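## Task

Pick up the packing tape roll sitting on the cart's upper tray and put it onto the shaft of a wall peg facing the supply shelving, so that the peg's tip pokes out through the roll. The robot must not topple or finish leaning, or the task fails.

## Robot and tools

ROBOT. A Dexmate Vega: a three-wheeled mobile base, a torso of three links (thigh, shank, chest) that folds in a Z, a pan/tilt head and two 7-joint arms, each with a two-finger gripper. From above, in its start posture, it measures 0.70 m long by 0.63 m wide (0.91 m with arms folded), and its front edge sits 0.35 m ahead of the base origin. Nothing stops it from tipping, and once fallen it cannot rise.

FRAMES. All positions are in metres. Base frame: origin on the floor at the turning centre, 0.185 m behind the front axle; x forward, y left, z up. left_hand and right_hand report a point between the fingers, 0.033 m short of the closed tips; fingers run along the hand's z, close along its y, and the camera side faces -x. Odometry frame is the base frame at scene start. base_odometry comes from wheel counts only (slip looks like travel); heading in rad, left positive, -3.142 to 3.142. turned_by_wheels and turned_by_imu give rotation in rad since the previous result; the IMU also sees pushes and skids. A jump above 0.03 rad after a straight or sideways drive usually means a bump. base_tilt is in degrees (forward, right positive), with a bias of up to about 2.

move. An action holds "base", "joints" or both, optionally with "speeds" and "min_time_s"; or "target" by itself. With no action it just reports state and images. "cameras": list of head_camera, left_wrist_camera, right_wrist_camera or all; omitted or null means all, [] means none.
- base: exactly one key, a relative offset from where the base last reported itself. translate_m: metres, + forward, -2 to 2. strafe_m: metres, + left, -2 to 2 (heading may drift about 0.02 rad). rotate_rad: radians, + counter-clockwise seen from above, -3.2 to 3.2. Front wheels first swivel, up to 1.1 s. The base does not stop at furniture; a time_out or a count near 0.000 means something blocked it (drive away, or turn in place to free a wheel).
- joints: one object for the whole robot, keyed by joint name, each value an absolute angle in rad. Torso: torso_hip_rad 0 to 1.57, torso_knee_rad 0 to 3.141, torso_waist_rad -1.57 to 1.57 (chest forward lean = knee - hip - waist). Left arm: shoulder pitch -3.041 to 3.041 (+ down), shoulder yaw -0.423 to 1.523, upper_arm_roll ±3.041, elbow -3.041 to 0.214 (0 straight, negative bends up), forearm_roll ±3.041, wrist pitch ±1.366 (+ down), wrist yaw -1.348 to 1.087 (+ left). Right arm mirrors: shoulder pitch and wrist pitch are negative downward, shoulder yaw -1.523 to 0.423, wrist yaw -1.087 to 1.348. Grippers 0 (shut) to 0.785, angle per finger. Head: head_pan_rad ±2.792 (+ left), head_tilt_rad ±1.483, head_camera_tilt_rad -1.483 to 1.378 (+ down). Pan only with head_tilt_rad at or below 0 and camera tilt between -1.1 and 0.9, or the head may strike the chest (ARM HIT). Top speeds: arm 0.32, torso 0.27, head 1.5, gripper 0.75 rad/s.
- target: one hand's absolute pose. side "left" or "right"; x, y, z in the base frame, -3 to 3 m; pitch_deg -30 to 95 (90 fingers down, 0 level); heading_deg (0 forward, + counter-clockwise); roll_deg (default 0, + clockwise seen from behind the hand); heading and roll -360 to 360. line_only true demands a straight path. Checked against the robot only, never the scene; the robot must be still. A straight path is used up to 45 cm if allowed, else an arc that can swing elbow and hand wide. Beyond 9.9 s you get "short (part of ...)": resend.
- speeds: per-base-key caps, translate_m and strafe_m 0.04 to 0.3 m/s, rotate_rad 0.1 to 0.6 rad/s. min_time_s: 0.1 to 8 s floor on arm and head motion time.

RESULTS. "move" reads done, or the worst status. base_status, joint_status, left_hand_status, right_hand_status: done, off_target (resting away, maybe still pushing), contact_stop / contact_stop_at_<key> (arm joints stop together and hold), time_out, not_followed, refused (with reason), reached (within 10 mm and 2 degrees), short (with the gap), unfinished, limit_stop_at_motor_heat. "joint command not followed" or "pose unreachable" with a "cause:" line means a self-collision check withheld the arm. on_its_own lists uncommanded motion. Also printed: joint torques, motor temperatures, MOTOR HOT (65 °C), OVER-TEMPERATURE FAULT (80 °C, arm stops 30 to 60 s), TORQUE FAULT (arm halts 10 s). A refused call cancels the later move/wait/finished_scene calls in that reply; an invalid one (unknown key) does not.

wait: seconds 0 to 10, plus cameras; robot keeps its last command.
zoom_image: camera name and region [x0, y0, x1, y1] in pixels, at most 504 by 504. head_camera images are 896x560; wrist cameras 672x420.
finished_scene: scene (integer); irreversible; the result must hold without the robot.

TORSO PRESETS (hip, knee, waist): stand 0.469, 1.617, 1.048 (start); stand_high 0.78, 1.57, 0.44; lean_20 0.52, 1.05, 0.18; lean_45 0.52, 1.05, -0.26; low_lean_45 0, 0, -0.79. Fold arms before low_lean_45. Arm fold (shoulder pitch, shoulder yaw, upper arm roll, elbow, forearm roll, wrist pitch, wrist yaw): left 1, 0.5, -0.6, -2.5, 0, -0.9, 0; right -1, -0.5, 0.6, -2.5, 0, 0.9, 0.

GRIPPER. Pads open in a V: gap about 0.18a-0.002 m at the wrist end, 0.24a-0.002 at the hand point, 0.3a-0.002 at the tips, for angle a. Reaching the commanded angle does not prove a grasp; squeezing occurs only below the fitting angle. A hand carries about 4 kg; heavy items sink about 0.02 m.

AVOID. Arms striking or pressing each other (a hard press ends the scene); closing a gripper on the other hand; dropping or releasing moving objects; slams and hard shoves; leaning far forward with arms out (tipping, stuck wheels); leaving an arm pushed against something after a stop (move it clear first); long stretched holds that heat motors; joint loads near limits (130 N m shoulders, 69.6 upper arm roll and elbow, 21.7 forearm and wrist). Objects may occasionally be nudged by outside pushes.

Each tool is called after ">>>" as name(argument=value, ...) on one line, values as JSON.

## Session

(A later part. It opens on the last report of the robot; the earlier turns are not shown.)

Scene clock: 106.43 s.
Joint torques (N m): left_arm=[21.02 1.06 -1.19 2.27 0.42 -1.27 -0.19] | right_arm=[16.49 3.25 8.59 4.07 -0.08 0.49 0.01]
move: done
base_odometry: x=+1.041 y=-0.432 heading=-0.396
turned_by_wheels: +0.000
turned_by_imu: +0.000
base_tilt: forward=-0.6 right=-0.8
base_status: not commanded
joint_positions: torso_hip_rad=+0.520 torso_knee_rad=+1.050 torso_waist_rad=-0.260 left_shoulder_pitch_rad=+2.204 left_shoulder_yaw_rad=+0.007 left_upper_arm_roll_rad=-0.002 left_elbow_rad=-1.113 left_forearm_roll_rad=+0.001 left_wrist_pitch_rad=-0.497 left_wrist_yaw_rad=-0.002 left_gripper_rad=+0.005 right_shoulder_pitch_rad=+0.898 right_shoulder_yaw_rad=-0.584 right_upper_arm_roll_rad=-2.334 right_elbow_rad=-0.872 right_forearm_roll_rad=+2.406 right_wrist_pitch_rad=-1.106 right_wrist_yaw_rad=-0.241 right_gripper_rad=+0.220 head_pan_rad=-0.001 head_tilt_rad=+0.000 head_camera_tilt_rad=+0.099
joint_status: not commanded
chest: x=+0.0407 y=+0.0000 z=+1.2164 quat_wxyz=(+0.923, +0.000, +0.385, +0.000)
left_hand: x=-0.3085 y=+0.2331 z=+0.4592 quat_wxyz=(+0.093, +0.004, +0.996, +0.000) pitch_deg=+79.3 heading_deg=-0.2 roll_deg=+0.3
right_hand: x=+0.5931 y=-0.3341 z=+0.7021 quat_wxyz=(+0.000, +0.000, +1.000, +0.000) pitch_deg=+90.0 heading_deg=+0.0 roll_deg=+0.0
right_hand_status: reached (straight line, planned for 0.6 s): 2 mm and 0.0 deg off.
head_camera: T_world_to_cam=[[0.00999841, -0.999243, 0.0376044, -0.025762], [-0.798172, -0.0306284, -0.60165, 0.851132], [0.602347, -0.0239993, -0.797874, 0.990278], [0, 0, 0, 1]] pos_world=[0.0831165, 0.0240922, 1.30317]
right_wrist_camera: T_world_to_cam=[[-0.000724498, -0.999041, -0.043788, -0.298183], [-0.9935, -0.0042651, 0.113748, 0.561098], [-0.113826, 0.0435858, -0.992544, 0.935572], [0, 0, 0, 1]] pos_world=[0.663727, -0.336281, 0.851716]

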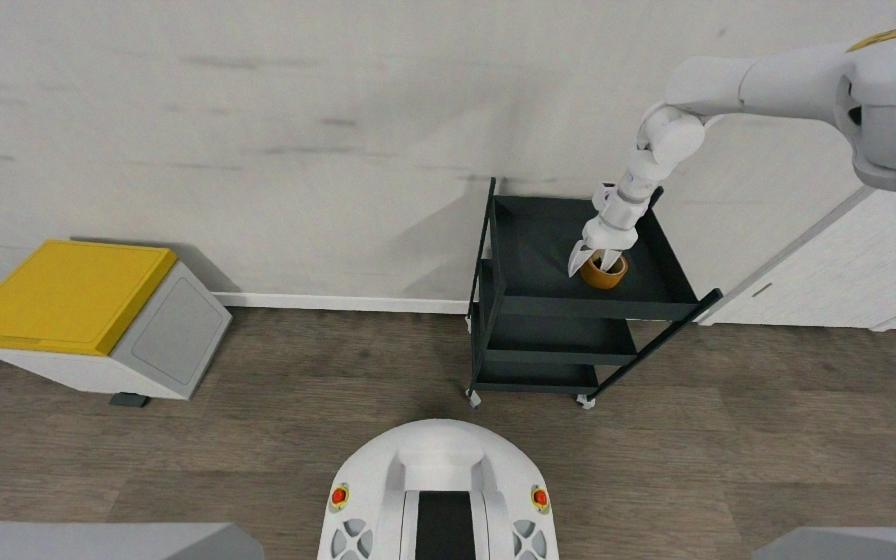

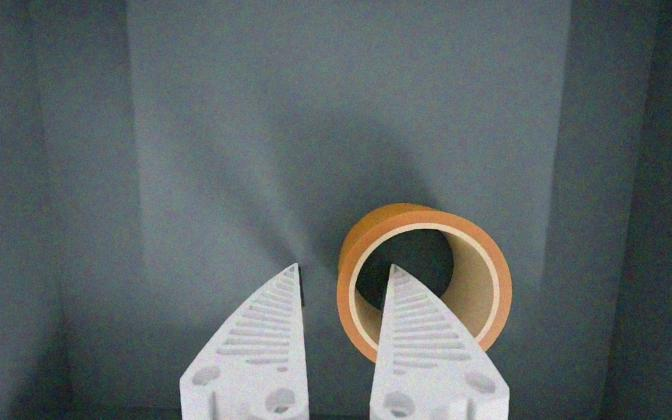

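>>> move(target={"side":"right","x":0.597,"y":-0.334,"z":0.695,"pitch_deg":90,"heading_deg":0,"line_only":true}, cameras=[])

>>> move(joints={"right_gripper_rad":0.01}, cameras=[])

>>> move(target={"side":"right","x":0.597,"y":-0.32,"z":0.87,"pitch_deg":90,"heading_deg":0,"line_only":true}, cameras=["head_camera","right_wrist_camera"])

>>> zoom_image(camera="right_wrist_camera", region=[230, 170, 530, 420])

Scene clock: 117.30 s.
Joint torques (N m): left_arm=[22.55 2 -0.44 2.16 0.17 -0.92 0.24] | right_arm=[-1.38 2.47 4.32 1.49 -0.87 1.72 -0.06]
move: done
base_odometry: x=+1.041 y=-0.432 heading=-0.396
turned_by_wheels: +0.000
turned_by_imu: -0.001
base_tilt: forward=-0.5 right=-0.7
base_status: not commanded
joint_positions: torso_hip_rad=+0.520 torso_knee_rad=+1.050 torso_waist_rad=-0.260 left_shoulder_pitch_rad=+2.204 left_shoulder_yaw_rad=+0.007 left_upper_arm_roll_rad=-0.002 left_elbow_rad=-1.113 left_forearm_roll_rad=+0.001 left_wrist_pitch_rad=-0.497 left_wrist_yaw_rad=-0.002 left_gripper_rad=+0.005 right_shoulder_pitch_rad=+0.871 right_shoulder_yaw_rad=-0.554 right_upper_arm_roll_rad=-2.331 right_elbow_rad=-0.815 right_forearm_roll_rad=+2.380 right_wrist_pitch_rad=-1.115 right_wrist_yaw_rad=-0.200 right_gripper_rad=+0.220 head_pan_rad=-0.001 head_tilt_rad=+0.000 head_camera_tilt_rad=+0.099
joint_status: not commanded
chest: x=+0.0403 y=+0.0000 z=+1.2165 quat_wxyz=(+0.923, +0.000, +0.384, +0.000)
left_hand: x=-0.3083 y=+0.2331 z=+0.4591 quat_wxyz=(+0.093, +0.004, +0.996, +0.000) pitch_deg=+79.3 heading_deg=-0.2 roll_deg=+0.3
right_hand: x=+0.5972 y=-0.3340 z=+0.6966 quat_wxyz=(+0.001, +0.000, +1.000, +0.000) pitch_deg=+89.9 heading_deg=+0.0 roll_deg=+0.0
right_hand_status: reached (straight line, planned for 0.5 s): 2 mm and 0.1 deg off.

Scene clock: 118.67 s.
Joint torques (N m): left_arm=[21.52 0.32 2.2 1.43 -0.23 -1.7 0.09] | right_arm=[0.58 2.93 -1.41 1.71 -0.48 -1.25 0.22]
move: done
base_odometry: x=+1.041 y=-0.432 heading=-0.396
turned_by_wheels: +0.000
turned_by_imu: +0.000
base_tilt: forward=-0.5 right=-0.9
base_status: not commanded
joint_positions: torso_hip_rad=+0.520 torso_knee_rad=+1.050 torso_waist_rad=-0.260 left_shoulder_pitch_rad=+2.204 left_shoulder_yaw_rad=+0.007 left_upper_arm_roll_rad=-0.002 left_elbow_rad=-1.113 left_forearm_roll_rad=+0.001 left_wrist_pitch_rad=-0.497 left_wrist_yaw_rad=-0.002 left_gripper_rad=+0.005 right_shoulder_pitch_rad=+0.869 right_shoulder_yaw_rad=-0.552 right_upper_arm_roll_rad=-2.331 right_elbow_rad=-0.811 right_forearm_roll_rad=+2.378 right_wrist_pitch_rad=-1.116 right_wrist_yaw_rad=-0.197 right_gripper_rad=+0.010 head_pan_rad=-0.001 head_tilt_rad=+0.000 head_camera_tilt_rad=+0.099
joint_status: all done
chest: x=+0.0402 y=+0.0000 z=+1.2165 quat_wxyz=(+0.923, +0.000, +0.384, +0.000)
left_hand: x=-0.3083 y=+0.2331 z=+0.4590 quat_wxyz=(+0.094, +0.004, +0.996, +0.000) pitch_deg=+79.3 heading_deg=-0.2 roll_deg=+0.3
right_hand: x=+0.5978 y=-0.3338 z=+0.6963 quat_wxyz=(+0.001, +0.000, +1.000, +0.000) pitch_deg=+89.8 heading_deg=+0.0 roll_deg=+0.0

Scene clock: 121.50 s.
Joint torques (N m): left_arm=[21.52 -0.39 -0.42 0.16 0.09 -1.04 0.56] | right_arm=[36.28 5.9 1.38 4.66 0.57 0.39 -0.22]
move: done
base_odometry: x=+1.041 y=-0.432 heading=-0.396
turned_by_wheels: +0.000
turned_by_imu: +0.000
base_tilt: forward=-0.6 right=-0.7
base_status: not commanded
joint_positions: torso_hip_rad=+0.520 torso_knee_rad=+1.050 torso_waist_rad=-0.260 left_shoulder_pitch_rad=+2.204 left_shoulder_yaw_rad=+0.007 left_upper_arm_roll_rad=-0.002 left_elbow_rad=-1.113 left_forearm_roll_rad=+0.001 left_wrist_pitch_rad=-0.497 left_wrist_yaw_rad=-0.002 left_gripper_rad=+0.005 right_shoulder_pitch_rad=+1.204 right_shoulder_yaw_rad=-0.587 right_upper_arm_roll_rad=-2.379 right_elbow_rad=-0.897 right_forearm_roll_rad=+2.723 right_wrist_pitch_rad=-1.356 right_wrist_yaw_rad=-0.511 right_gripper_rad=+0.010 head_pan_rad=-0.001 head_tilt_rad=+0.000 head_camera_tilt_rad=+0.099
joint_status: not commanded
chest: x=+0.0405 y=+0.0000 z=+1.2164 quat_wxyz=(+0.923, +0.000, +0.385, +0.000)
left_hand: x=-0.3084 y=+0.2331 z=+0.4591 quat_wxyz=(+0.093, +0.004, +0.996, +0.000) pitch_deg=+79.3 heading_deg=-0.2 roll_deg=+0.3
right_hand: x=+0.5971 y=-0.3200 z=+0.8675 quat_wxyz=(-0.001, +0.000, +1.000, +0.000) pitch_deg=+89.9 heading_deg=+0.0 roll_deg=+0.0
right_hand_status: reached (straight line, planned for 1.5 s): 3 mm and 0.1 deg off.
head_camera: T_world_to_cam=[[0.00998771, -0.999243, 0.0376088, -0.0257647], [-0.798004, -0.0306291, -0.601874, 0.85125], [0.60257, -0.0240006, -0.797705, 0.990157], [0, 0, 0, 1]] pos_world=[0.0829194, 0.0240922, 1.30317]
right_wrist_camera: T_world_to_cam=[[-0.000840135, -0.999014, -0.0443808, -0.27627], [-0.993374, -0.00426648, 0.114843, 0.545236], [-0.11492, 0.0441832, -0.992392, 1.10027], [0, 0, 0, 1]] pos_world=[0.667834, -0.322285, 1.01702]

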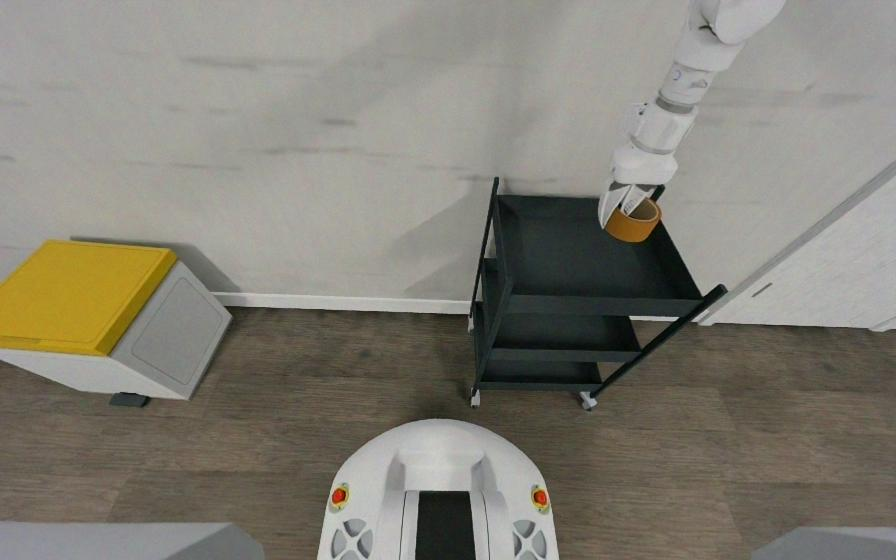

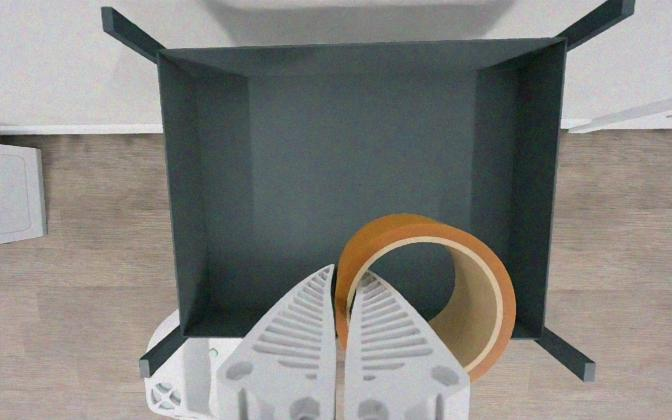

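Scaled by 1.680 (camera's finer frame: 960x600).

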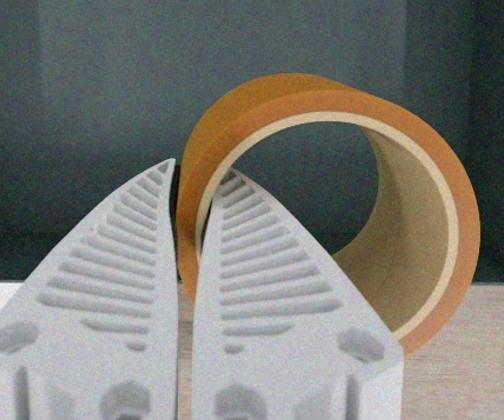

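>>> move(base={"translate_m":-0.5}, speeds={"translate_m":0.2}, cameras=["head_camera"])

>>> move(base={"rotate_rad":-1.571}, speeds={"rotate_rad":0.4}, joints={"head_camera_tilt_rad":-0.349}, cameras=["head_camera","right_wrist_camera"])

Scene clock: 135.77 s.
Joint torques (N m): left_arm=[18.91 2.08 2.88 0.69 0.39 -1.57 0.1] | right_arm=[36.7 6.27 1.97 4.86 0.5 0.39 -0.25]
move: done
base_odometry: x=+0.580 y=-0.238 heading=-0.398
turned_by_wheels: -0.002
turned_by_imu: -0.001
base_tilt: forward=-0.5 right=-0.7
base_status: done
joint_positions: torso_hip_rad=+0.520 torso_knee_rad=+1.050 torso_waist_rad=-0.260 left_shoulder_pitch_rad=+2.204 left_shoulder_yaw_rad=+0.007 left_upper_arm_roll_rad=-0.002 left_elbow_rad=-1.113 left_forearm_roll_rad=+0.001 left_wrist_pitch_rad=-0.497 left_wrist_yaw_rad=-0.002 left_gripper_rad=+0.005 right_shoulder_pitch_rad=+1.208 right_shoulder_yaw_rad=-0.586 right_upper_arm_roll_rad=-2.380 right_elbow_rad=-0.897 right_forearm_roll_rad=+2.727 right_wrist_pitch_rad=-1.359 right_wrist_yaw_rad=-0.514 right_gripper_rad=+0.010 head_pan_rad=-0.001 head_tilt_rad=+0.000 head_camera_tilt_rad=+0.099
joint_status: not commanded
chest: x=+0.0406 y=+0.0000 z=+1.2164 quat_wxyz=(+0.923, +0.000, +0.385, +0.000)
left_hand: x=-0.3084 y=+0.2331 z=+0.4592 quat_wxyz=(+0.093, +0.004, +0.996, +0.000) pitch_deg=+79.3 heading_deg=-0.2 roll_deg=+0.3
right_hand: x=+0.5970 y=-0.3198 z=+0.8692 quat_wxyz=(-0.001, +0.000, +1.000, +0.000) pitch_deg=+89.9 heading_deg=+0.0 roll_deg=+0.0
head_camera: T_world_to_cam=[[0.00999635, -0.999243, 0.037609, -0.0257669], [-0.798088, -0.0306329, -0.601762, 0.851191], [0.602458, -0.0239999, -0.79779, 0.990218], [0, 0, 0, 1]] pos_world=[0.0830179, 0.0240922, 1.30317]

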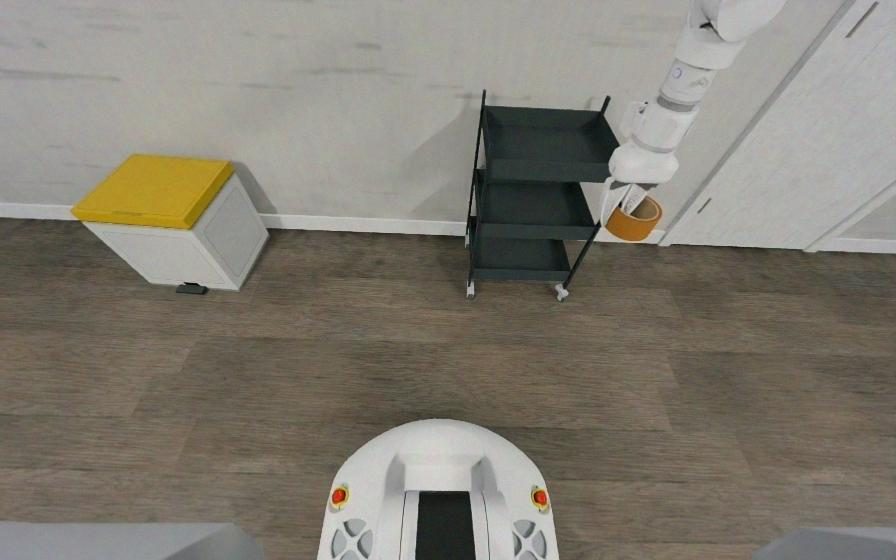

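Scene clock: 140.97 s.
Joint torques (N m): left_arm=[20.39 -3.7 0.21 0.65 -0.08 -1.45 0.36] | right_arm=[36.45 3.9 2.38 4.41 0.44 -0.45 -0.15]
move: done
base_odometry: x=+0.580 y=-0.236 heading=-1.970
turned_by_wheels: -1.573
turned_by_imu: -1.568
base_tilt: forward=-0.5 right=-0.8
base_status: done
joint_positions: torso_hip_rad=+0.520 torso_knee_rad=+1.050 torso_waist_rad=-0.260 left_shoulder_pitch_rad=+2.204 left_shoulder_yaw_rad=+0.007 left_upper_arm_roll_rad=-0.002 left_elbow_rad=-1.113 left_forearm_roll_rad=+0.001 left_wrist_pitch_rad=-0.497 left_wrist_yaw_rad=-0.002 left_gripper_rad=+0.005 right_shoulder_pitch_rad=+1.208 right_shoulder_yaw_rad=-0.586 right_upper_arm_roll_rad=-2.380 right_elbow_rad=-0.897 right_forearm_roll_rad=+2.727 right_wrist_pitch_rad=-1.359 right_wrist_yaw_rad=-0.514 right_gripper_rad=+0.010 head_pan_rad=-0.001 head_tilt_rad=+0.000 head_camera_tilt_rad=-0.348
joint_status: all done
chest: x=+0.0406 y=+0.0000 z=+1.2164 quat_wxyz=(+0.923, +0.000, +0.385, +0.000)
left_hand: x=-0.3084 y=+0.2331 z=+0.4592 quat_wxyz=(+0.093, +0.004, +0.996, +0.000) pitch_deg=+79.3 heading_deg=-0.2 roll_deg=+0.3
right_hand: x=+0.5970 y=-0.3198 z=+0.8693 quat_wxyz=(-0.001, +0.000, +1.000, +0.000) pitch_deg=+89.9 heading_deg=+0.0 roll_deg=+0.0
head_camera: T_world_to_cam=[[-0.00717333, -0.999236, 0.0384053, -0.02628], [-0.459028, -0.0308303, -0.887887, 1.21562], [0.888393, -0.0239982, -0.458456, 0.536372], [0, 0, 0, 1]] pos_world=[0.0813047, 0.0240899, 1.32624]
right_wrist_camera: T_world_to_cam=[[-0.000336672, -0.999016, -0.0443402, -0.276369], [-0.993375, -0.00476146, 0.114822, 0.544794], [-0.11492, 0.0440851, -0.992396, 1.10201], [0, 0, 0, 1]] pos_world=[0.667733, -0.322085, 1.01882]

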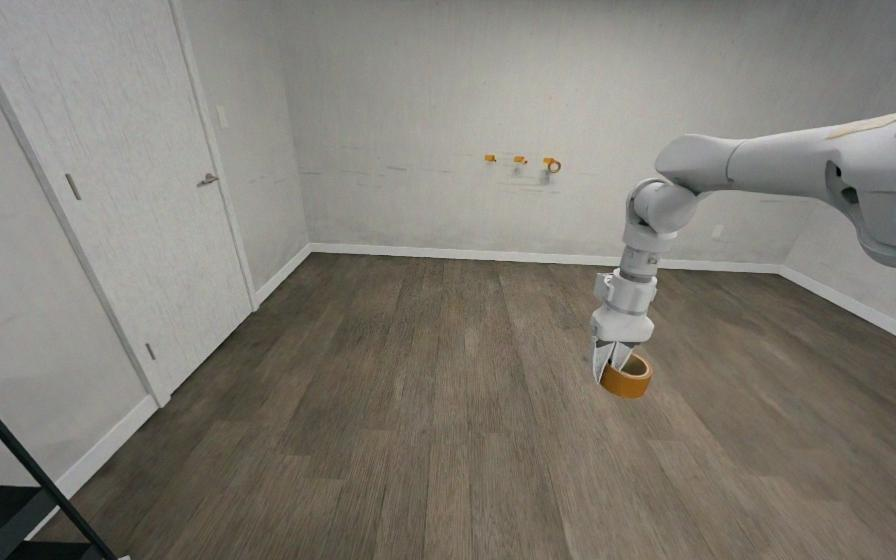

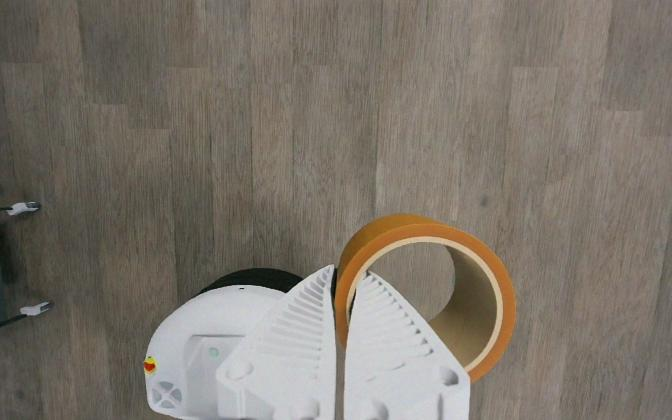

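>>> move(target={"side":"right","x":0.62,"y":-0.32,"z":0.90,"pitch_deg":0,"heading_deg":0,"roll_deg":-30}, cameras=[])

>>> zoom_image(camera="head_camera", region=[460, 130, 600, 210])

>>> move(cameras=["head_camera","right_wrist_camera"])

>>> zoom_image(camera="head_camera", region=[460, 130, 600, 210])

Scene clock: 152.87 s.
Joint torques (N m): left_arm=[23.54 1.12 -0.73 2.31 -0.37 -0.97 0.4] | right_arm=[1.68 -12.1 9.87 -4.92 -1.66 2.54 -1.08]
move: done
base_odometry: x=+0.580 y=-0.236 heading=-1.970
turned_by_wheels: +0.000
turned_by_imu: -0.001
base_tilt: forward=-0.6 right=-1.0
base_status: not commanded
joint_positions: torso_hip_rad=+0.520 torso_knee_rad=+1.050 torso_waist_rad=-0.260 left_shoulder_pitch_rad=+2.204 left_shoulder_yaw_rad=+0.007 left_upper_arm_roll_rad=-0.002 left_elbow_rad=-1.113 left_forearm_roll_rad=+0.001 left_wrist_pitch_rad=-0.497 left_wrist_yaw_rad=-0.002 left_gripper_rad=+0.005 right_shoulder_pitch_rad=-0.733 right_shoulder_yaw_rad=-1.486 right_upper_arm_roll_rad=-0.932 right_elbow_rad=-2.164 right_forearm_roll_rad=+0.567 right_wrist_pitch_rad=+0.203 right_wrist_yaw_rad=-1.006 right_gripper_rad=+0.010 head_pan_rad=-0.001 head_tilt_rad=+0.000 head_camera_tilt_rad=-0.348
joint_status: not commanded
chest: x=+0.0406 y=+0.0000 z=+1.2164 quat_wxyz=(+0.923, +0.000, +0.385, +0.000)
left_hand: x=-0.3084 y=+0.2331 z=+0.4592 quat_wxyz=(+0.093, +0.004, +0.996, +0.000) pitch_deg=+79.3 heading_deg=-0.2 roll_deg=+0.3
right_hand: x=+0.6207 y=-0.3216 z=+0.8981 quat_wxyz=(+0.681, -0.182, +0.685, -0.184) pitch_deg=+0.2 heading_deg=-0.2 roll_deg=-30.0 back=up
right_hand_status: reached (checked arc [no straight line was possible; over the whole arc the hand travels 0.68 m to end 0.04 m from its start, up to 0.30 m off the straight line; right_forearm_roll_rad turns most, 2.16 rad; on the way or at its end the hand turns up to 94 deg from its attitude at the start], planned for 7.1 s): 3 mm and 0.3 deg off.

Scaled by 3.600 (camera's finer frame: 960x600).

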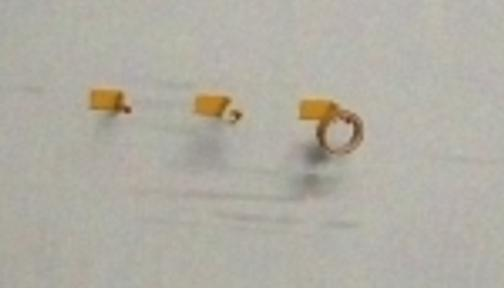

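Scene clock: 152.87 s.
Joint torques (N m): left_arm=[23.54 1.12 -0.73 2.31 -0.37 -0.97 0.4] | right_arm=[1.68 -12.1 9.87 -4.92 -1.66 2.54 -1.08]
Motor temperatures (°C): left_arm=[35 32 32 31 35 34 38] | right_arm=[36 29 38 33 36 32 37]
base_odometry: x=+0.580 y=-0.236 heading=-1.970
turned_by_wheels: +0.000
turned_by_imu: +0.000
base_tilt: forward=-0.6 right=-1.0
base_status: not commanded
joint_positions: torso_hip_rad=+0.520 torso_knee_rad=+1.050 torso_waist_rad=-0.260 left_shoulder_pitch_rad=+2.204 left_shoulder_yaw_rad=+0.007 left_upper_arm_roll_rad=-0.002 left_elbow_rad=-1.113 left_forearm_roll_rad=+0.001 left_wrist_pitch_rad=-0.497 left_wrist_yaw_rad=-0.002 left_gripper_rad=+0.005 right_shoulder_pitch_rad=-0.733 right_shoulder_yaw_rad=-1.486 right_upper_arm_roll_rad=-0.932 right_elbow_rad=-2.164 right_forearm_roll_rad=+0.567 right_wrist_pitch_rad=+0.203 right_wrist_yaw_rad=-1.006 right_gripper_rad=+0.010 head_pan_rad=-0.001 head_tilt_rad=+0.000 head_camera_tilt_rad=-0.348
joint_status: not commanded
chest: x=+0.0406 y=+0.0000 z=+1.2164 quat_wxyz=(+0.923, +0.000, +0.385, +0.000) (m; base frame)
left_hand: x=-0.3084 y=+0.2331 z=+0.4592 quat_wxyz=(+0.093, +0.004, +0.996, +0.000) pitch_deg=+79.3 heading_deg=-0.2 roll_deg=+0.3 (m; base frame)
right_hand: x=+0.6207 y=-0.3216 z=+0.8981 quat_wxyz=(+0.681, -0.182, +0.685, -0.184) pitch_deg=+0.2 heading_deg=-0.2 roll_deg=-30.0 back=up (m; base frame)
right_hand_status: reached (checked arc [no straight line was possible; over the whole arc the hand travels 0.68 m to end 0.04 m from its start, up to 0.30 m off the straight line; right_forearm_roll_rad turns most, 2.16 rad; on the way or at its end the hand turns up to 94 deg from its attitude at the start], planned for 7.1 s): 3 mm and 0.3 deg off.
pictures: head_camera, right_wrist_camera
camera_calibration:
head_camera: T_world_to_cam=[[-0.00717333, -0.999236, 0.0384053, -0.02628], [-0.459028, -0.0308303, -0.887887, 1.21562], [0.888393, -0.0239982, -0.458456, 0.536372], [0, 0, 0, 1]] pos_world=[0.0813047, 0.0240899, 1.32624]
right_wrist_camera: T_world_to_cam=[[0.0428803, -0.865293, 0.499428, -0.749071], [-0.11915, -0.50075, -0.857352, 0.735997], [0.99195, -0.0227434, -0.124572, -0.354516], [0, 0, 0, 1]] pos_world=[0.471476, -0.287678, 0.960954]

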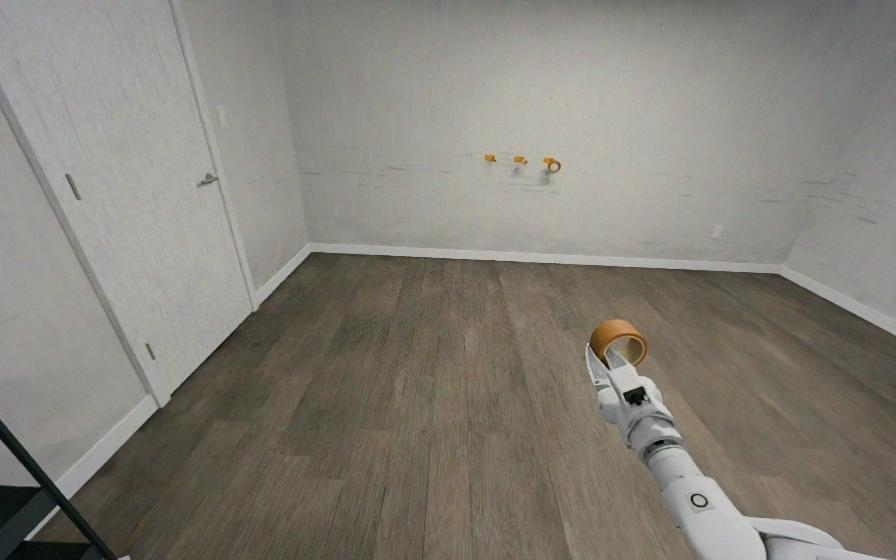

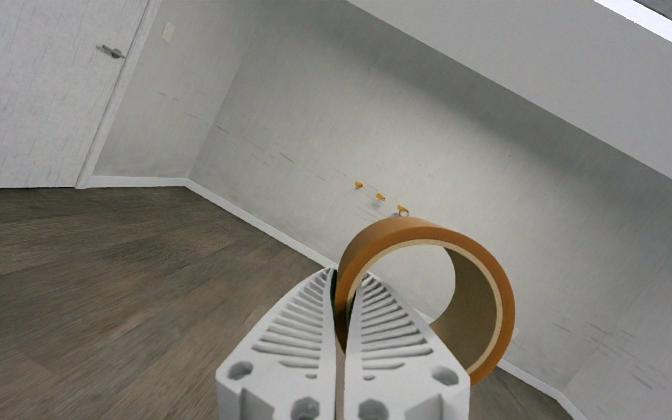

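Scaled by 3.600 (camera's finer frame: 960x600).

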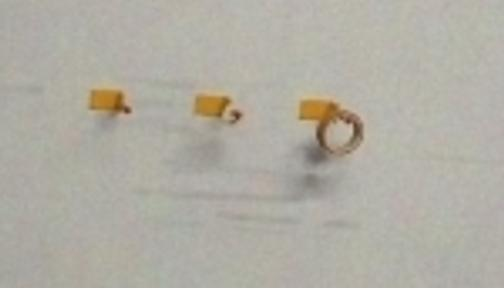

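>>> move(base={"rotate_rad":-0.032}, cameras=[])

>>> move(base={"translate_m":1.65}, cameras=["head_camera","right_wrist_camera"])

>>> zoom_image(camera="head_camera", region=[470, 190, 690, 320])

>>> zoom_image(camera="right_wrist_camera", region=[310, 150, 460, 290])

Scene clock: 165.03 s.
Joint torques (N m): left_arm=[23.64 0.5 1.02 2 -0.87 -1.16 0.08] | right_arm=[1.2 -9.58 11.3 -4.23 -1.44 2.58 -1.06]
move: done
base_odometry: x=+0.580 y=-0.236 heading=-2.002
turned_by_wheels: -0.032
turned_by_imu: -0.032
base_tilt: forward=-0.7 right=-0.9
base_status: done
joint_positions: torso_hip_rad=+0.520 torso_knee_rad=+1.050 torso_waist_rad=-0.260 left_shoulder_pitch_rad=+2.204 left_shoulder_yaw_rad=+0.007 left_upper_arm_roll_rad=-0.002 left_elbow_rad=-1.113 left_forearm_roll_rad=+0.001 left_wrist_pitch_rad=-0.497 left_wrist_yaw_rad=-0.002 left_gripper_rad=+0.005 right_shoulder_pitch_rad=-0.736 right_shoulder_yaw_rad=-1.487 right_upper_arm_roll_rad=-0.929 right_elbow_rad=-2.166 right_forearm_roll_rad=+0.563 right_wrist_pitch_rad=+0.206 right_wrist_yaw_rad=-1.007 right_gripper_rad=+0.010 head_pan_rad=-0.001 head_tilt_rad=+0.000 head_camera_tilt_rad=-0.348
joint_status: not commanded
chest: x=+0.0406 y=+0.0000 z=+1.2164 quat_wxyz=(+0.923, +0.000, +0.385, +0.000)
left_hand: x=-0.3084 y=+0.2331 z=+0.4592 quat_wxyz=(+0.093, +0.004, +0.996, +0.000) pitch_deg=+79.3 heading_deg=-0.2 roll_deg=+0.3
right_hand: x=+0.6200 y=-0.3200 z=+0.8998 quat_wxyz=(+0.683, -0.183, +0.683, -0.183) pitch_deg=+0.0 heading_deg=+0.0 roll_deg=-30.0 back=up

Scene clock: 172.43 s.
Joint torques (N m): left_arm=[20.37 1.52 0.26 1.34 0.25 -0.14 -0.23] | right_arm=[2.05 -10.6 10.97 -3.27 -1.53 2.52 -0.99]
move: done
base_odometry: x=-0.114 y=-1.733 heading=-2.004
turned_by_wheels: -0.002
turned_by_imu: -0.013
base_tilt: forward=-0.6 right=-0.8
base_status: done
joint_positions: torso_hip_rad=+0.520 torso_knee_rad=+1.050 torso_waist_rad=-0.260 left_shoulder_pitch_rad=+2.204 left_shoulder_yaw_rad=+0.007 left_upper_arm_roll_rad=-0.002 left_elbow_rad=-1.113 left_forearm_roll_rad=+0.001 left_wrist_pitch_rad=-0.497 left_wrist_yaw_rad=-0.002 left_gripper_rad=+0.005 right_shoulder_pitch_rad=-0.736 right_shoulder_yaw_rad=-1.487 right_upper_arm_roll_rad=-0.929 right_elbow_rad=-2.166 right_forearm_roll_rad=+0.563 right_wrist_pitch_rad=+0.206 right_wrist_yaw_rad=-1.007 right_gripper_rad=+0.010 head_pan_rad=-0.001 head_tilt_rad=+0.000 head_camera_tilt_rad=-0.348
joint_status: not commanded
chest: x=+0.0407 y=+0.0000 z=+1.2164 quat_wxyz=(+0.923, +0.000, +0.385, +0.000)
left_hand: x=-0.3084 y=+0.2331 z=+0.4592 quat_wxyz=(+0.093, +0.004, +0.996, +0.000) pitch_deg=+79.3 heading_deg=-0.2 roll_deg=+0.3
right_hand: x=+0.6200 y=-0.3200 z=+0.8997 quat_wxyz=(+0.683, -0.183, +0.683, -0.183) pitch_deg=+0.0 heading_deg=+0.0 roll_deg=-30.0 back=up
head_camera: T_world_to_cam=[[-0.00716993, -0.999237, 0.0384027, -0.0262761], [-0.459106, -0.0308275, -0.887846, 1.21562], [0.888352, -0.0239967, -0.458535, 0.536392], [0, 0, 0, 1]] pos_world=[0.0814036, 0.02409, 1.32624]
right_wrist_camera: T_world_to_cam=[[0.0442848, -0.865394, 0.499132, -0.749119], [-0.114281, -0.500731, -0.858026, 0.735647], [0.992461, -0.019044, -0.121073, -0.355821], [0, 0, 0, 1]] pos_world=[0.470383, -0.286698, 0.962033]

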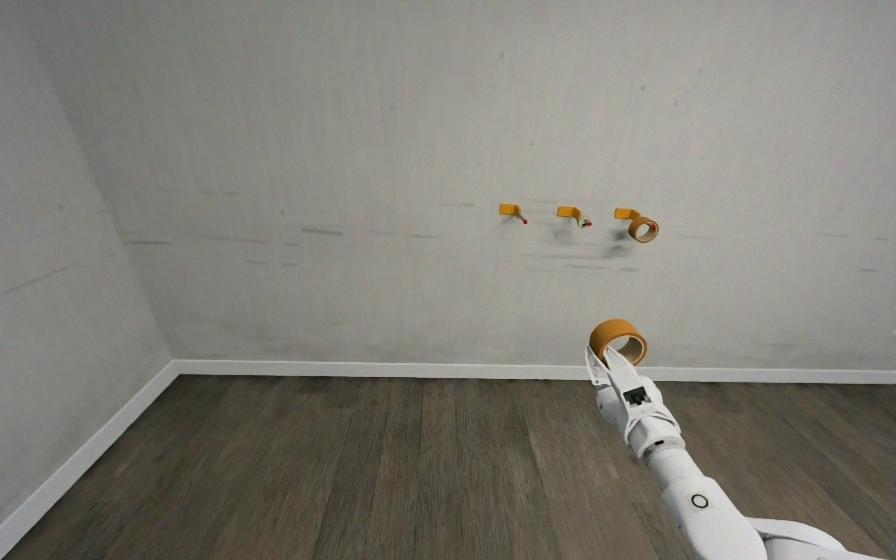

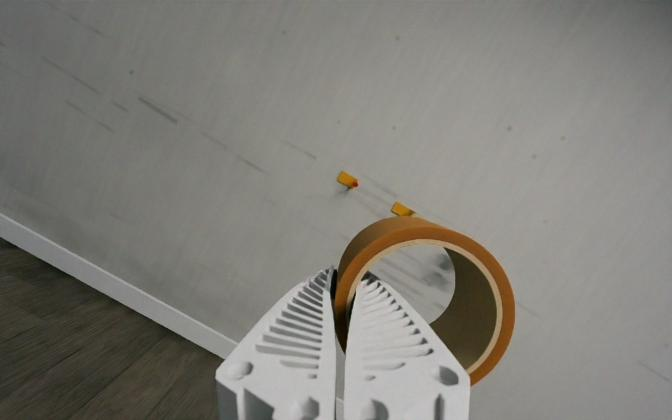

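Scaled by 2.291 (camera's finer frame: 960x600).

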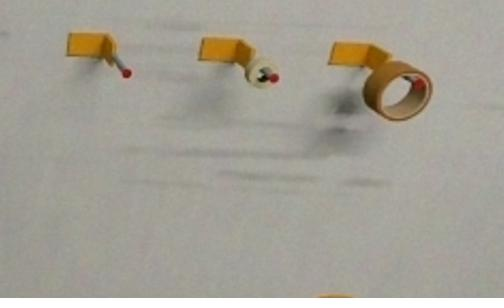

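Scaled by 3.360 (camera's finer frame: 960x600).

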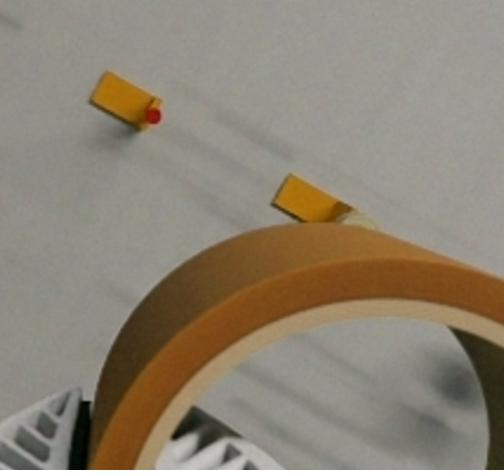

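>>> move(base={"rotate_rad":0.012}, cameras=[])

>>> move(target={"side":"right","x":0.62,"y":-0.285,"z":0.935,"pitch_deg":0,"heading_deg":0,"roll_deg":-30,"line_only":true}, cameras=[])

>>> move(base={"translate_m":0.4}, speeds={"translate_m":0.15}, cameras=["head_camera","right_wrist_camera"])

>>> zoom_image(camera="right_wrist_camera", region=[310, 150, 510, 350])

Scene clock: 189.27 s.
Joint torques (N m): left_arm=[19.9 0.93 1.27 2.23 -0.38 -0.13 0.13] | right_arm=[2.65 -10.45 10.54 -3.27 -1.29 2.92 -0.98]
move: done
base_odometry: x=-0.114 y=-1.733 heading=-1.992
turned_by_wheels: +0.011
turned_by_imu: +0.006
base_tilt: forward=-0.4 right=-0.7
base_status: done
joint_positions: torso_hip_rad=+0.520 torso_knee_rad=+1.050 torso_waist_rad=-0.260 left_shoulder_pitch_rad=+2.204 left_shoulder_yaw_rad=+0.007 left_upper_arm_roll_rad=-0.002 left_elbow_rad=-1.113 left_forearm_roll_rad=+0.001 left_wrist_pitch_rad=-0.497 left_wrist_yaw_rad=-0.002 left_gripper_rad=+0.005 right_shoulder_pitch_rad=-0.736 right_shoulder_yaw_rad=-1.487 right_upper_arm_roll_rad=-0.929 right_elbow_rad=-2.166 right_forearm_roll_rad=+0.563 right_wrist_pitch_rad=+0.206 right_wrist_yaw_rad=-1.007 right_gripper_rad=+0.010 head_pan_rad=-0.001 head_tilt_rad=+0.000 head_camera_tilt_rad=-0.348
joint_status: not commanded
chest: x=+0.0407 y=+0.0000 z=+1.2164 quat_wxyz=(+0.923, +0.000, +0.385, +0.000)
left_hand: x=-0.3084 y=+0.2331 z=+0.4592 quat_wxyz=(+0.093, +0.004, +0.996, +0.000) pitch_deg=+79.3 heading_deg=-0.2 roll_deg=+0.3
right_hand: x=+0.6200 y=-0.3200 z=+0.8997 quat_wxyz=(+0.683, -0.183, +0.683, -0.183) pitch_deg=+0.0 heading_deg=+0.0 roll_deg=-30.0 back=up

Scene clock: 191.30 s.
Joint torques (N m): left_arm=[22.32 1.97 2.64 2.21 -0.05 -1.76 0.15] | right_arm=[21.6 -11.11 11.06 -5.13 -0.98 1.74 -0.98]
move: done
base_odometry: x=-0.114 y=-1.733 heading=-1.992
turned_by_wheels: +0.000
turned_by_imu: +0.000
base_tilt: forward=-0.6 right=-0.8
base_status: not commanded
joint_positions: torso_hip_rad=+0.520 torso_knee_rad=+1.050 torso_waist_rad=-0.260 left_shoulder_pitch_rad=+2.204 left_shoulder_yaw_rad=+0.007 left_upper_arm_roll_rad=-0.002 left_elbow_rad=-1.113 left_forearm_roll_rad=+0.001 left_wrist_pitch_rad=-0.497 left_wrist_yaw_rad=-0.002 left_gripper_rad=+0.005 right_shoulder_pitch_rad=-0.700 right_shoulder_yaw_rad=-1.500 right_upper_arm_roll_rad=-0.896 right_elbow_rad=-2.327 right_forearm_roll_rad=+0.609 right_wrist_pitch_rad=+0.053 right_wrist_yaw_rad=-1.052 right_gripper_rad=+0.010 head_pan_rad=-0.001 head_tilt_rad=+0.000 head_camera_tilt_rad=-0.348
joint_status: not commanded
chest: x=+0.0407 y=+0.0000 z=+1.2164 quat_wxyz=(+0.923, +0.000, +0.385, +0.000)
left_hand: x=-0.3084 y=+0.2331 z=+0.4592 quat_wxyz=(+0.093, +0.004, +0.996, +0.000) pitch_deg=+79.3 heading_deg=-0.2 roll_deg=+0.3
right_hand: x=+0.6199 y=-0.2860 z=+0.9334 quat_wxyz=(+0.683, -0.183, +0.683, -0.183) pitch_deg=+0.1 heading_deg=+0.0 roll_deg=-30.0 back=up
right_hand_status: reached (straight line, planned for 0.9 s): 2 mm and 0.1 deg off.

Scene clock: 195.37 s.
Joint torques (N m): left_arm=[21.3 2.01 1.54 1.87 0.5 0.38 0.53] | right_arm=[21.1 -9.4 10.98 -4.35 -1.37 1.83 -0.88]
move: done
base_odometry: x=-0.278 y=-2.097 heading=-1.994
turned_by_wheels: -0.002
turned_by_imu: -0.008
base_tilt: forward=-0.7 right=-0.8
base_status: done
joint_positions: torso_hip_rad=+0.520 torso_knee_rad=+1.050 torso_waist_rad=-0.260 left_shoulder_pitch_rad=+2.204 left_shoulder_yaw_rad=+0.007 left_upper_arm_roll_rad=-0.002 left_elbow_rad=-1.113 left_forearm_roll_rad=+0.001 left_wrist_pitch_rad=-0.497 left_wrist_yaw_rad=-0.002 left_gripper_rad=+0.005 right_shoulder_pitch_rad=-0.699 right_shoulder_yaw_rad=-1.500 right_upper_arm_roll_rad=-0.895 right_elbow_rad=-2.331 right_forearm_roll_rad=+0.610 right_wrist_pitch_rad=+0.049 right_wrist_yaw_rad=-1.053 right_gripper_rad=+0.010 head_pan_rad=-0.001 head_tilt_rad=+0.000 head_camera_tilt_rad=-0.348
joint_status: not commanded
chest: x=+0.0407 y=+0.0000 z=+1.2164 quat_wxyz=(+0.923, +0.000, +0.385, +0.000)
left_hand: x=-0.3084 y=+0.2331 z=+0.4592 quat_wxyz=(+0.093, +0.004, +0.996, +0.000) pitch_deg=+79.3 heading_deg=-0.2 roll_deg=+0.3
right_hand: x=+0.6198 y=-0.2850 z=+0.9344 quat_wxyz=(+0.683, -0.183, +0.683, -0.183) pitch_deg=+0.1 heading_deg=+0.0 roll_deg=-30.0 back=up
head_camera: T_world_to_cam=[[-0.00716993, -0.999237, 0.0384027, -0.0262761], [-0.459106, -0.0308275, -0.887846, 1.21562], [0.888352, -0.0239967, -0.458535, 0.536392], [0, 0, 0, 1]] pos_world=[0.0814036, 0.02409, 1.32624]
right_wrist_camera: T_world_to_cam=[[0.0446714, -0.865386, 0.499111, -0.736303], [-0.114741, -0.500748, -0.857954, 0.783066], [0.992391, -0.0189425, -0.121664, -0.350105], [0, 0, 0, 1]] pos_world=[0.470183, -0.251699, 0.996736]

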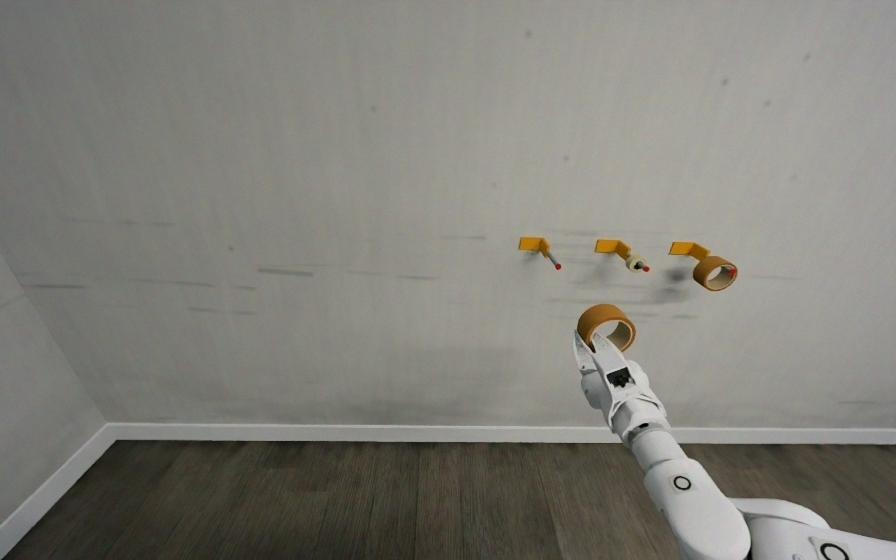

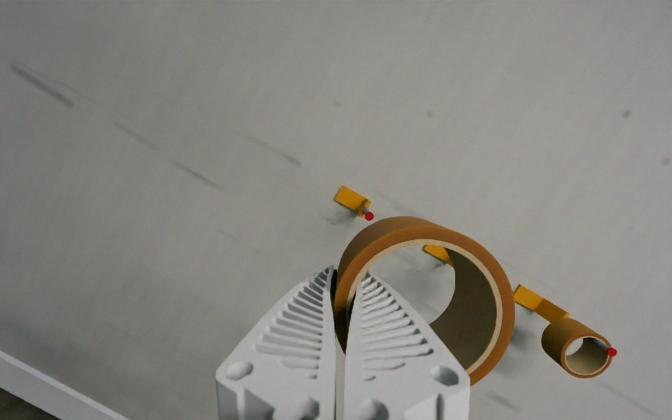

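Scaled by 2.520 (camera's finer frame: 960x600).

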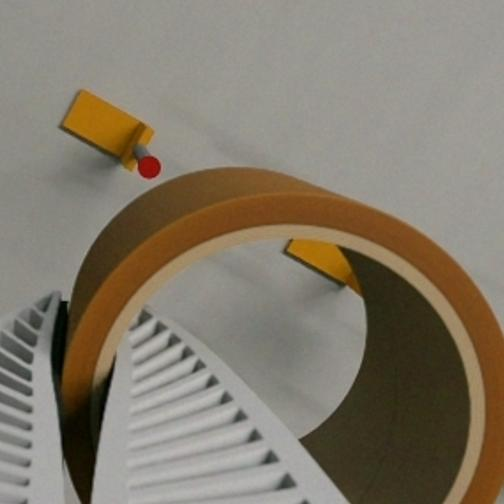

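>>> move(cameras=["right_wrist_camera","head_camera"])

Scene clock: 206.97 s.
Joint torques (N m): left_arm=[23.25 -0.99 3.06 1.32 0.35 1.05 0.45] | right_arm=[20.6 -11.38 11.01 -3.68 -1.14 1.95 -1]
Motor temperatures (°C): left_arm=[35 32 32 30 35 34 37] | right_arm=[34 29 39 33 36 32 37]
base_odometry: x=-0.278 y=-2.097 heading=-1.994
turned_by_wheels: +0.000
turned_by_imu: +0.000
base_tilt: forward=-0.6 right=-0.8
base_status: done
joint_positions: torso_hip_rad=+0.520 torso_knee_rad=+1.050 torso_waist_rad=-0.260 left_shoulder_pitch_rad=+2.204 left_shoulder_yaw_rad=+0.007 left_upper_arm_roll_rad=-0.002 left_elbow_rad=-1.113 left_forearm_roll_rad=+0.001 left_wrist_pitch_rad=-0.497 left_wrist_yaw_rad=-0.002 left_gripper_rad=+0.005 right_shoulder_pitch_rad=-0.699 right_shoulder_yaw_rad=-1.500 right_upper_arm_roll_rad=-0.895 right_elbow_rad=-2.331 right_forearm_roll_rad=+0.610 right_wrist_pitch_rad=+0.049 right_wrist_yaw_rad=-1.053 right_gripper_rad=+0.010 head_pan_rad=-0.001 head_tilt_rad=+0.000 head_camera_tilt_rad=-0.348
joint_status: not commanded
chest: x=+0.0407 y=+0.0000 z=+1.2164 quat_wxyz=(+0.923, +0.000, +0.385, +0.000) (m; base frame)
left_hand: x=-0.3084 y=+0.2331 z=+0.4592 quat_wxyz=(+0.093, +0.004, +0.996, +0.000) pitch_deg=+79.3 heading_deg=-0.2 roll_deg=+0.3 (m; base frame)
right_hand: x=+0.6198 y=-0.2850 z=+0.9344 quat_wxyz=(+0.683, -0.183, +0.683, -0.183) pitch_deg=+0.1 heading_deg=+0.0 roll_deg=-30.0 back=up (m; base frame)
pictures: head_camera, right_wrist_camera
camera_calibration:
head_camera: T_world_to_cam=[[-0.00716993, -0.999237, 0.0384027, -0.0262761], [-0.459106, -0.0308275, -0.887846, 1.21562], [0.888352, -0.0239967, -0.458535, 0.536392], [0, 0, 0, 1]] pos_world=[0.0814036, 0.02409, 1.32624]
right_wrist_camera: T_world_to_cam=[[0.0446714, -0.865386, 0.499111, -0.736303], [-0.114741, -0.500748, -0.857954, 0.783066], [0.992391, -0.0189425, -0.121664, -0.350105], [0, 0, 0, 1]] pos_world=[0.470183, -0.251699, 0.996736]

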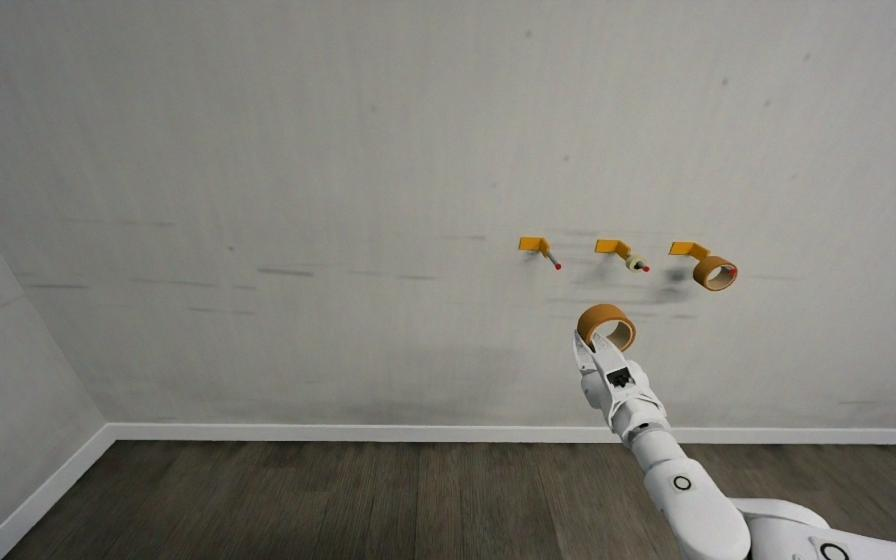

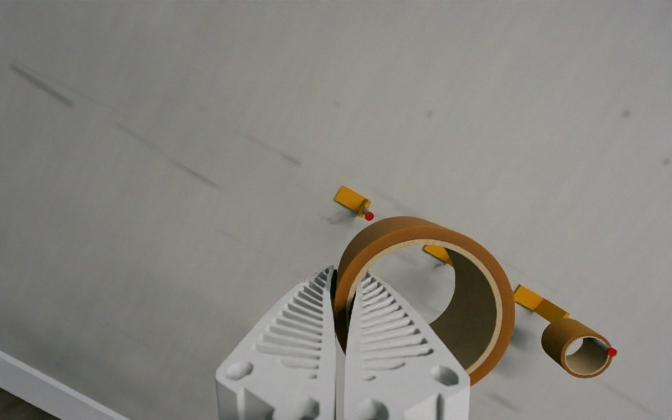

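>>> move(target={"side":"right","x":0.74,"y":-0.265,"z":0.935,"pitch_deg":0,"heading_deg":0,"roll_deg":-30,"line_only":true}, cameras=["right_wrist_camera","head_camera"])

>>> zoom_image(camera="right_wrist_camera", region=[300, 130, 540, 400])

Scene clock: 217.67 s.
Joint torques (N m): left_arm=[21.33 1.89 0.78 1.58 0.08 -0.99 0.01] | right_arm=[28.03 -2.48 4.91 -1.63 -1.82 2.35 -0.81]
move: done
base_odometry: x=-0.278 y=-2.097 heading=-1.994
turned_by_wheels: +0.000
turned_by_imu: -0.001
base_tilt: forward=-0.6 right=-0.8
base_status: not commanded
joint_positions: torso_hip_rad=+0.520 torso_knee_rad=+1.050 torso_waist_rad=-0.260 left_shoulder_pitch_rad=+2.204 left_shoulder_yaw_rad=+0.007 left_upper_arm_roll_rad=-0.002 left_elbow_rad=-1.113 left_forearm_roll_rad=+0.001 left_wrist_pitch_rad=-0.497 left_wrist_yaw_rad=-0.002 left_gripper_rad=+0.005 right_shoulder_pitch_rad=-0.454 right_shoulder_yaw_rad=-1.149 right_upper_arm_roll_rad=-0.874 right_elbow_rad=-2.030 right_forearm_roll_rad=+0.604 right_wrist_pitch_rad=-0.138 right_wrist_yaw_rad=-0.803 right_gripper_rad=+0.010 head_pan_rad=-0.001 head_tilt_rad=+0.000 head_camera_tilt_rad=-0.348
joint_status: not commanded
chest: x=+0.0407 y=+0.0000 z=+1.2164 quat_wxyz=(+0.923, +0.000, +0.385, +0.000)
left_hand: x=-0.3084 y=+0.2331 z=+0.4592 quat_wxyz=(+0.093, +0.004, +0.996, +0.000) pitch_deg=+79.3 heading_deg=-0.2 roll_deg=+0.3
right_hand: x=+0.7385 y=-0.2655 z=+0.9348 quat_wxyz=(+0.683, -0.183, +0.683, -0.183) pitch_deg=+0.0 heading_deg=+0.0 roll_deg=-30.0 back=up
right_hand_status: reached (straight line, planned for 1.5 s): 2 mm and 0.0 deg off.
pictures: head_camera, right_wrist_camera
head_camera: T_world_to_cam=[[-0.00716993, -0.999237, 0.0384027, -0.0262761], [-0.459106, -0.0308275, -0.887846, 1.21562], [0.888352, -0.0239967, -0.458535, 0.536392], [0, 0, 0, 1]] pos_world=[0.0814036, 0.02409, 1.32624]
right_wrist_camera: T_world_to_cam=[[0.0439611, -0.865383, 0.49918, -0.724439], [-0.114113, -0.500742, -0.858042, 0.806473], [0.992495, -0.0192426, -0.120765, -0.468524], [0, 0, 0, 1]] pos_world=[0.588884, -0.232097, 0.997031]

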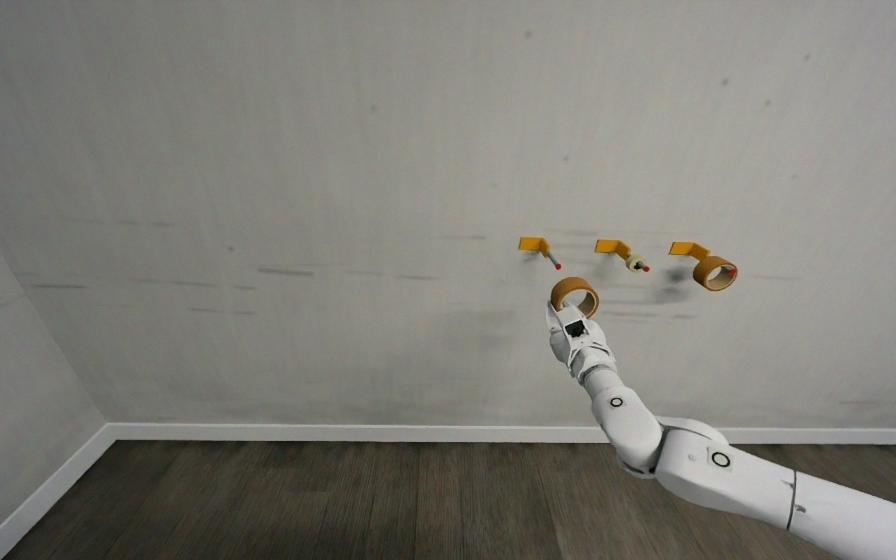

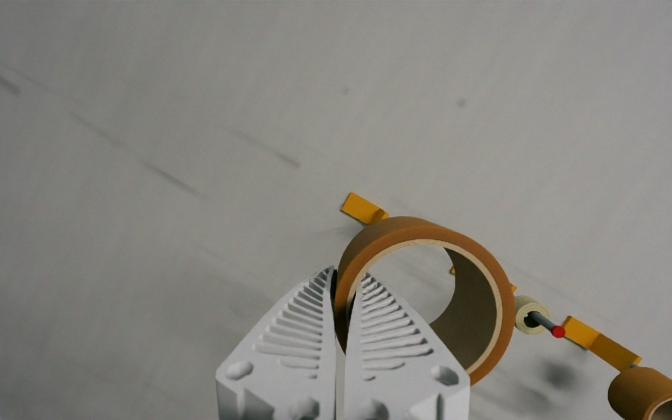

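Scaled by 1.867 (camera's finer frame: 960x600).

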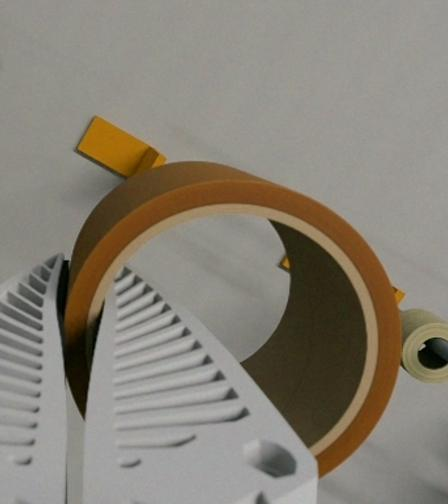

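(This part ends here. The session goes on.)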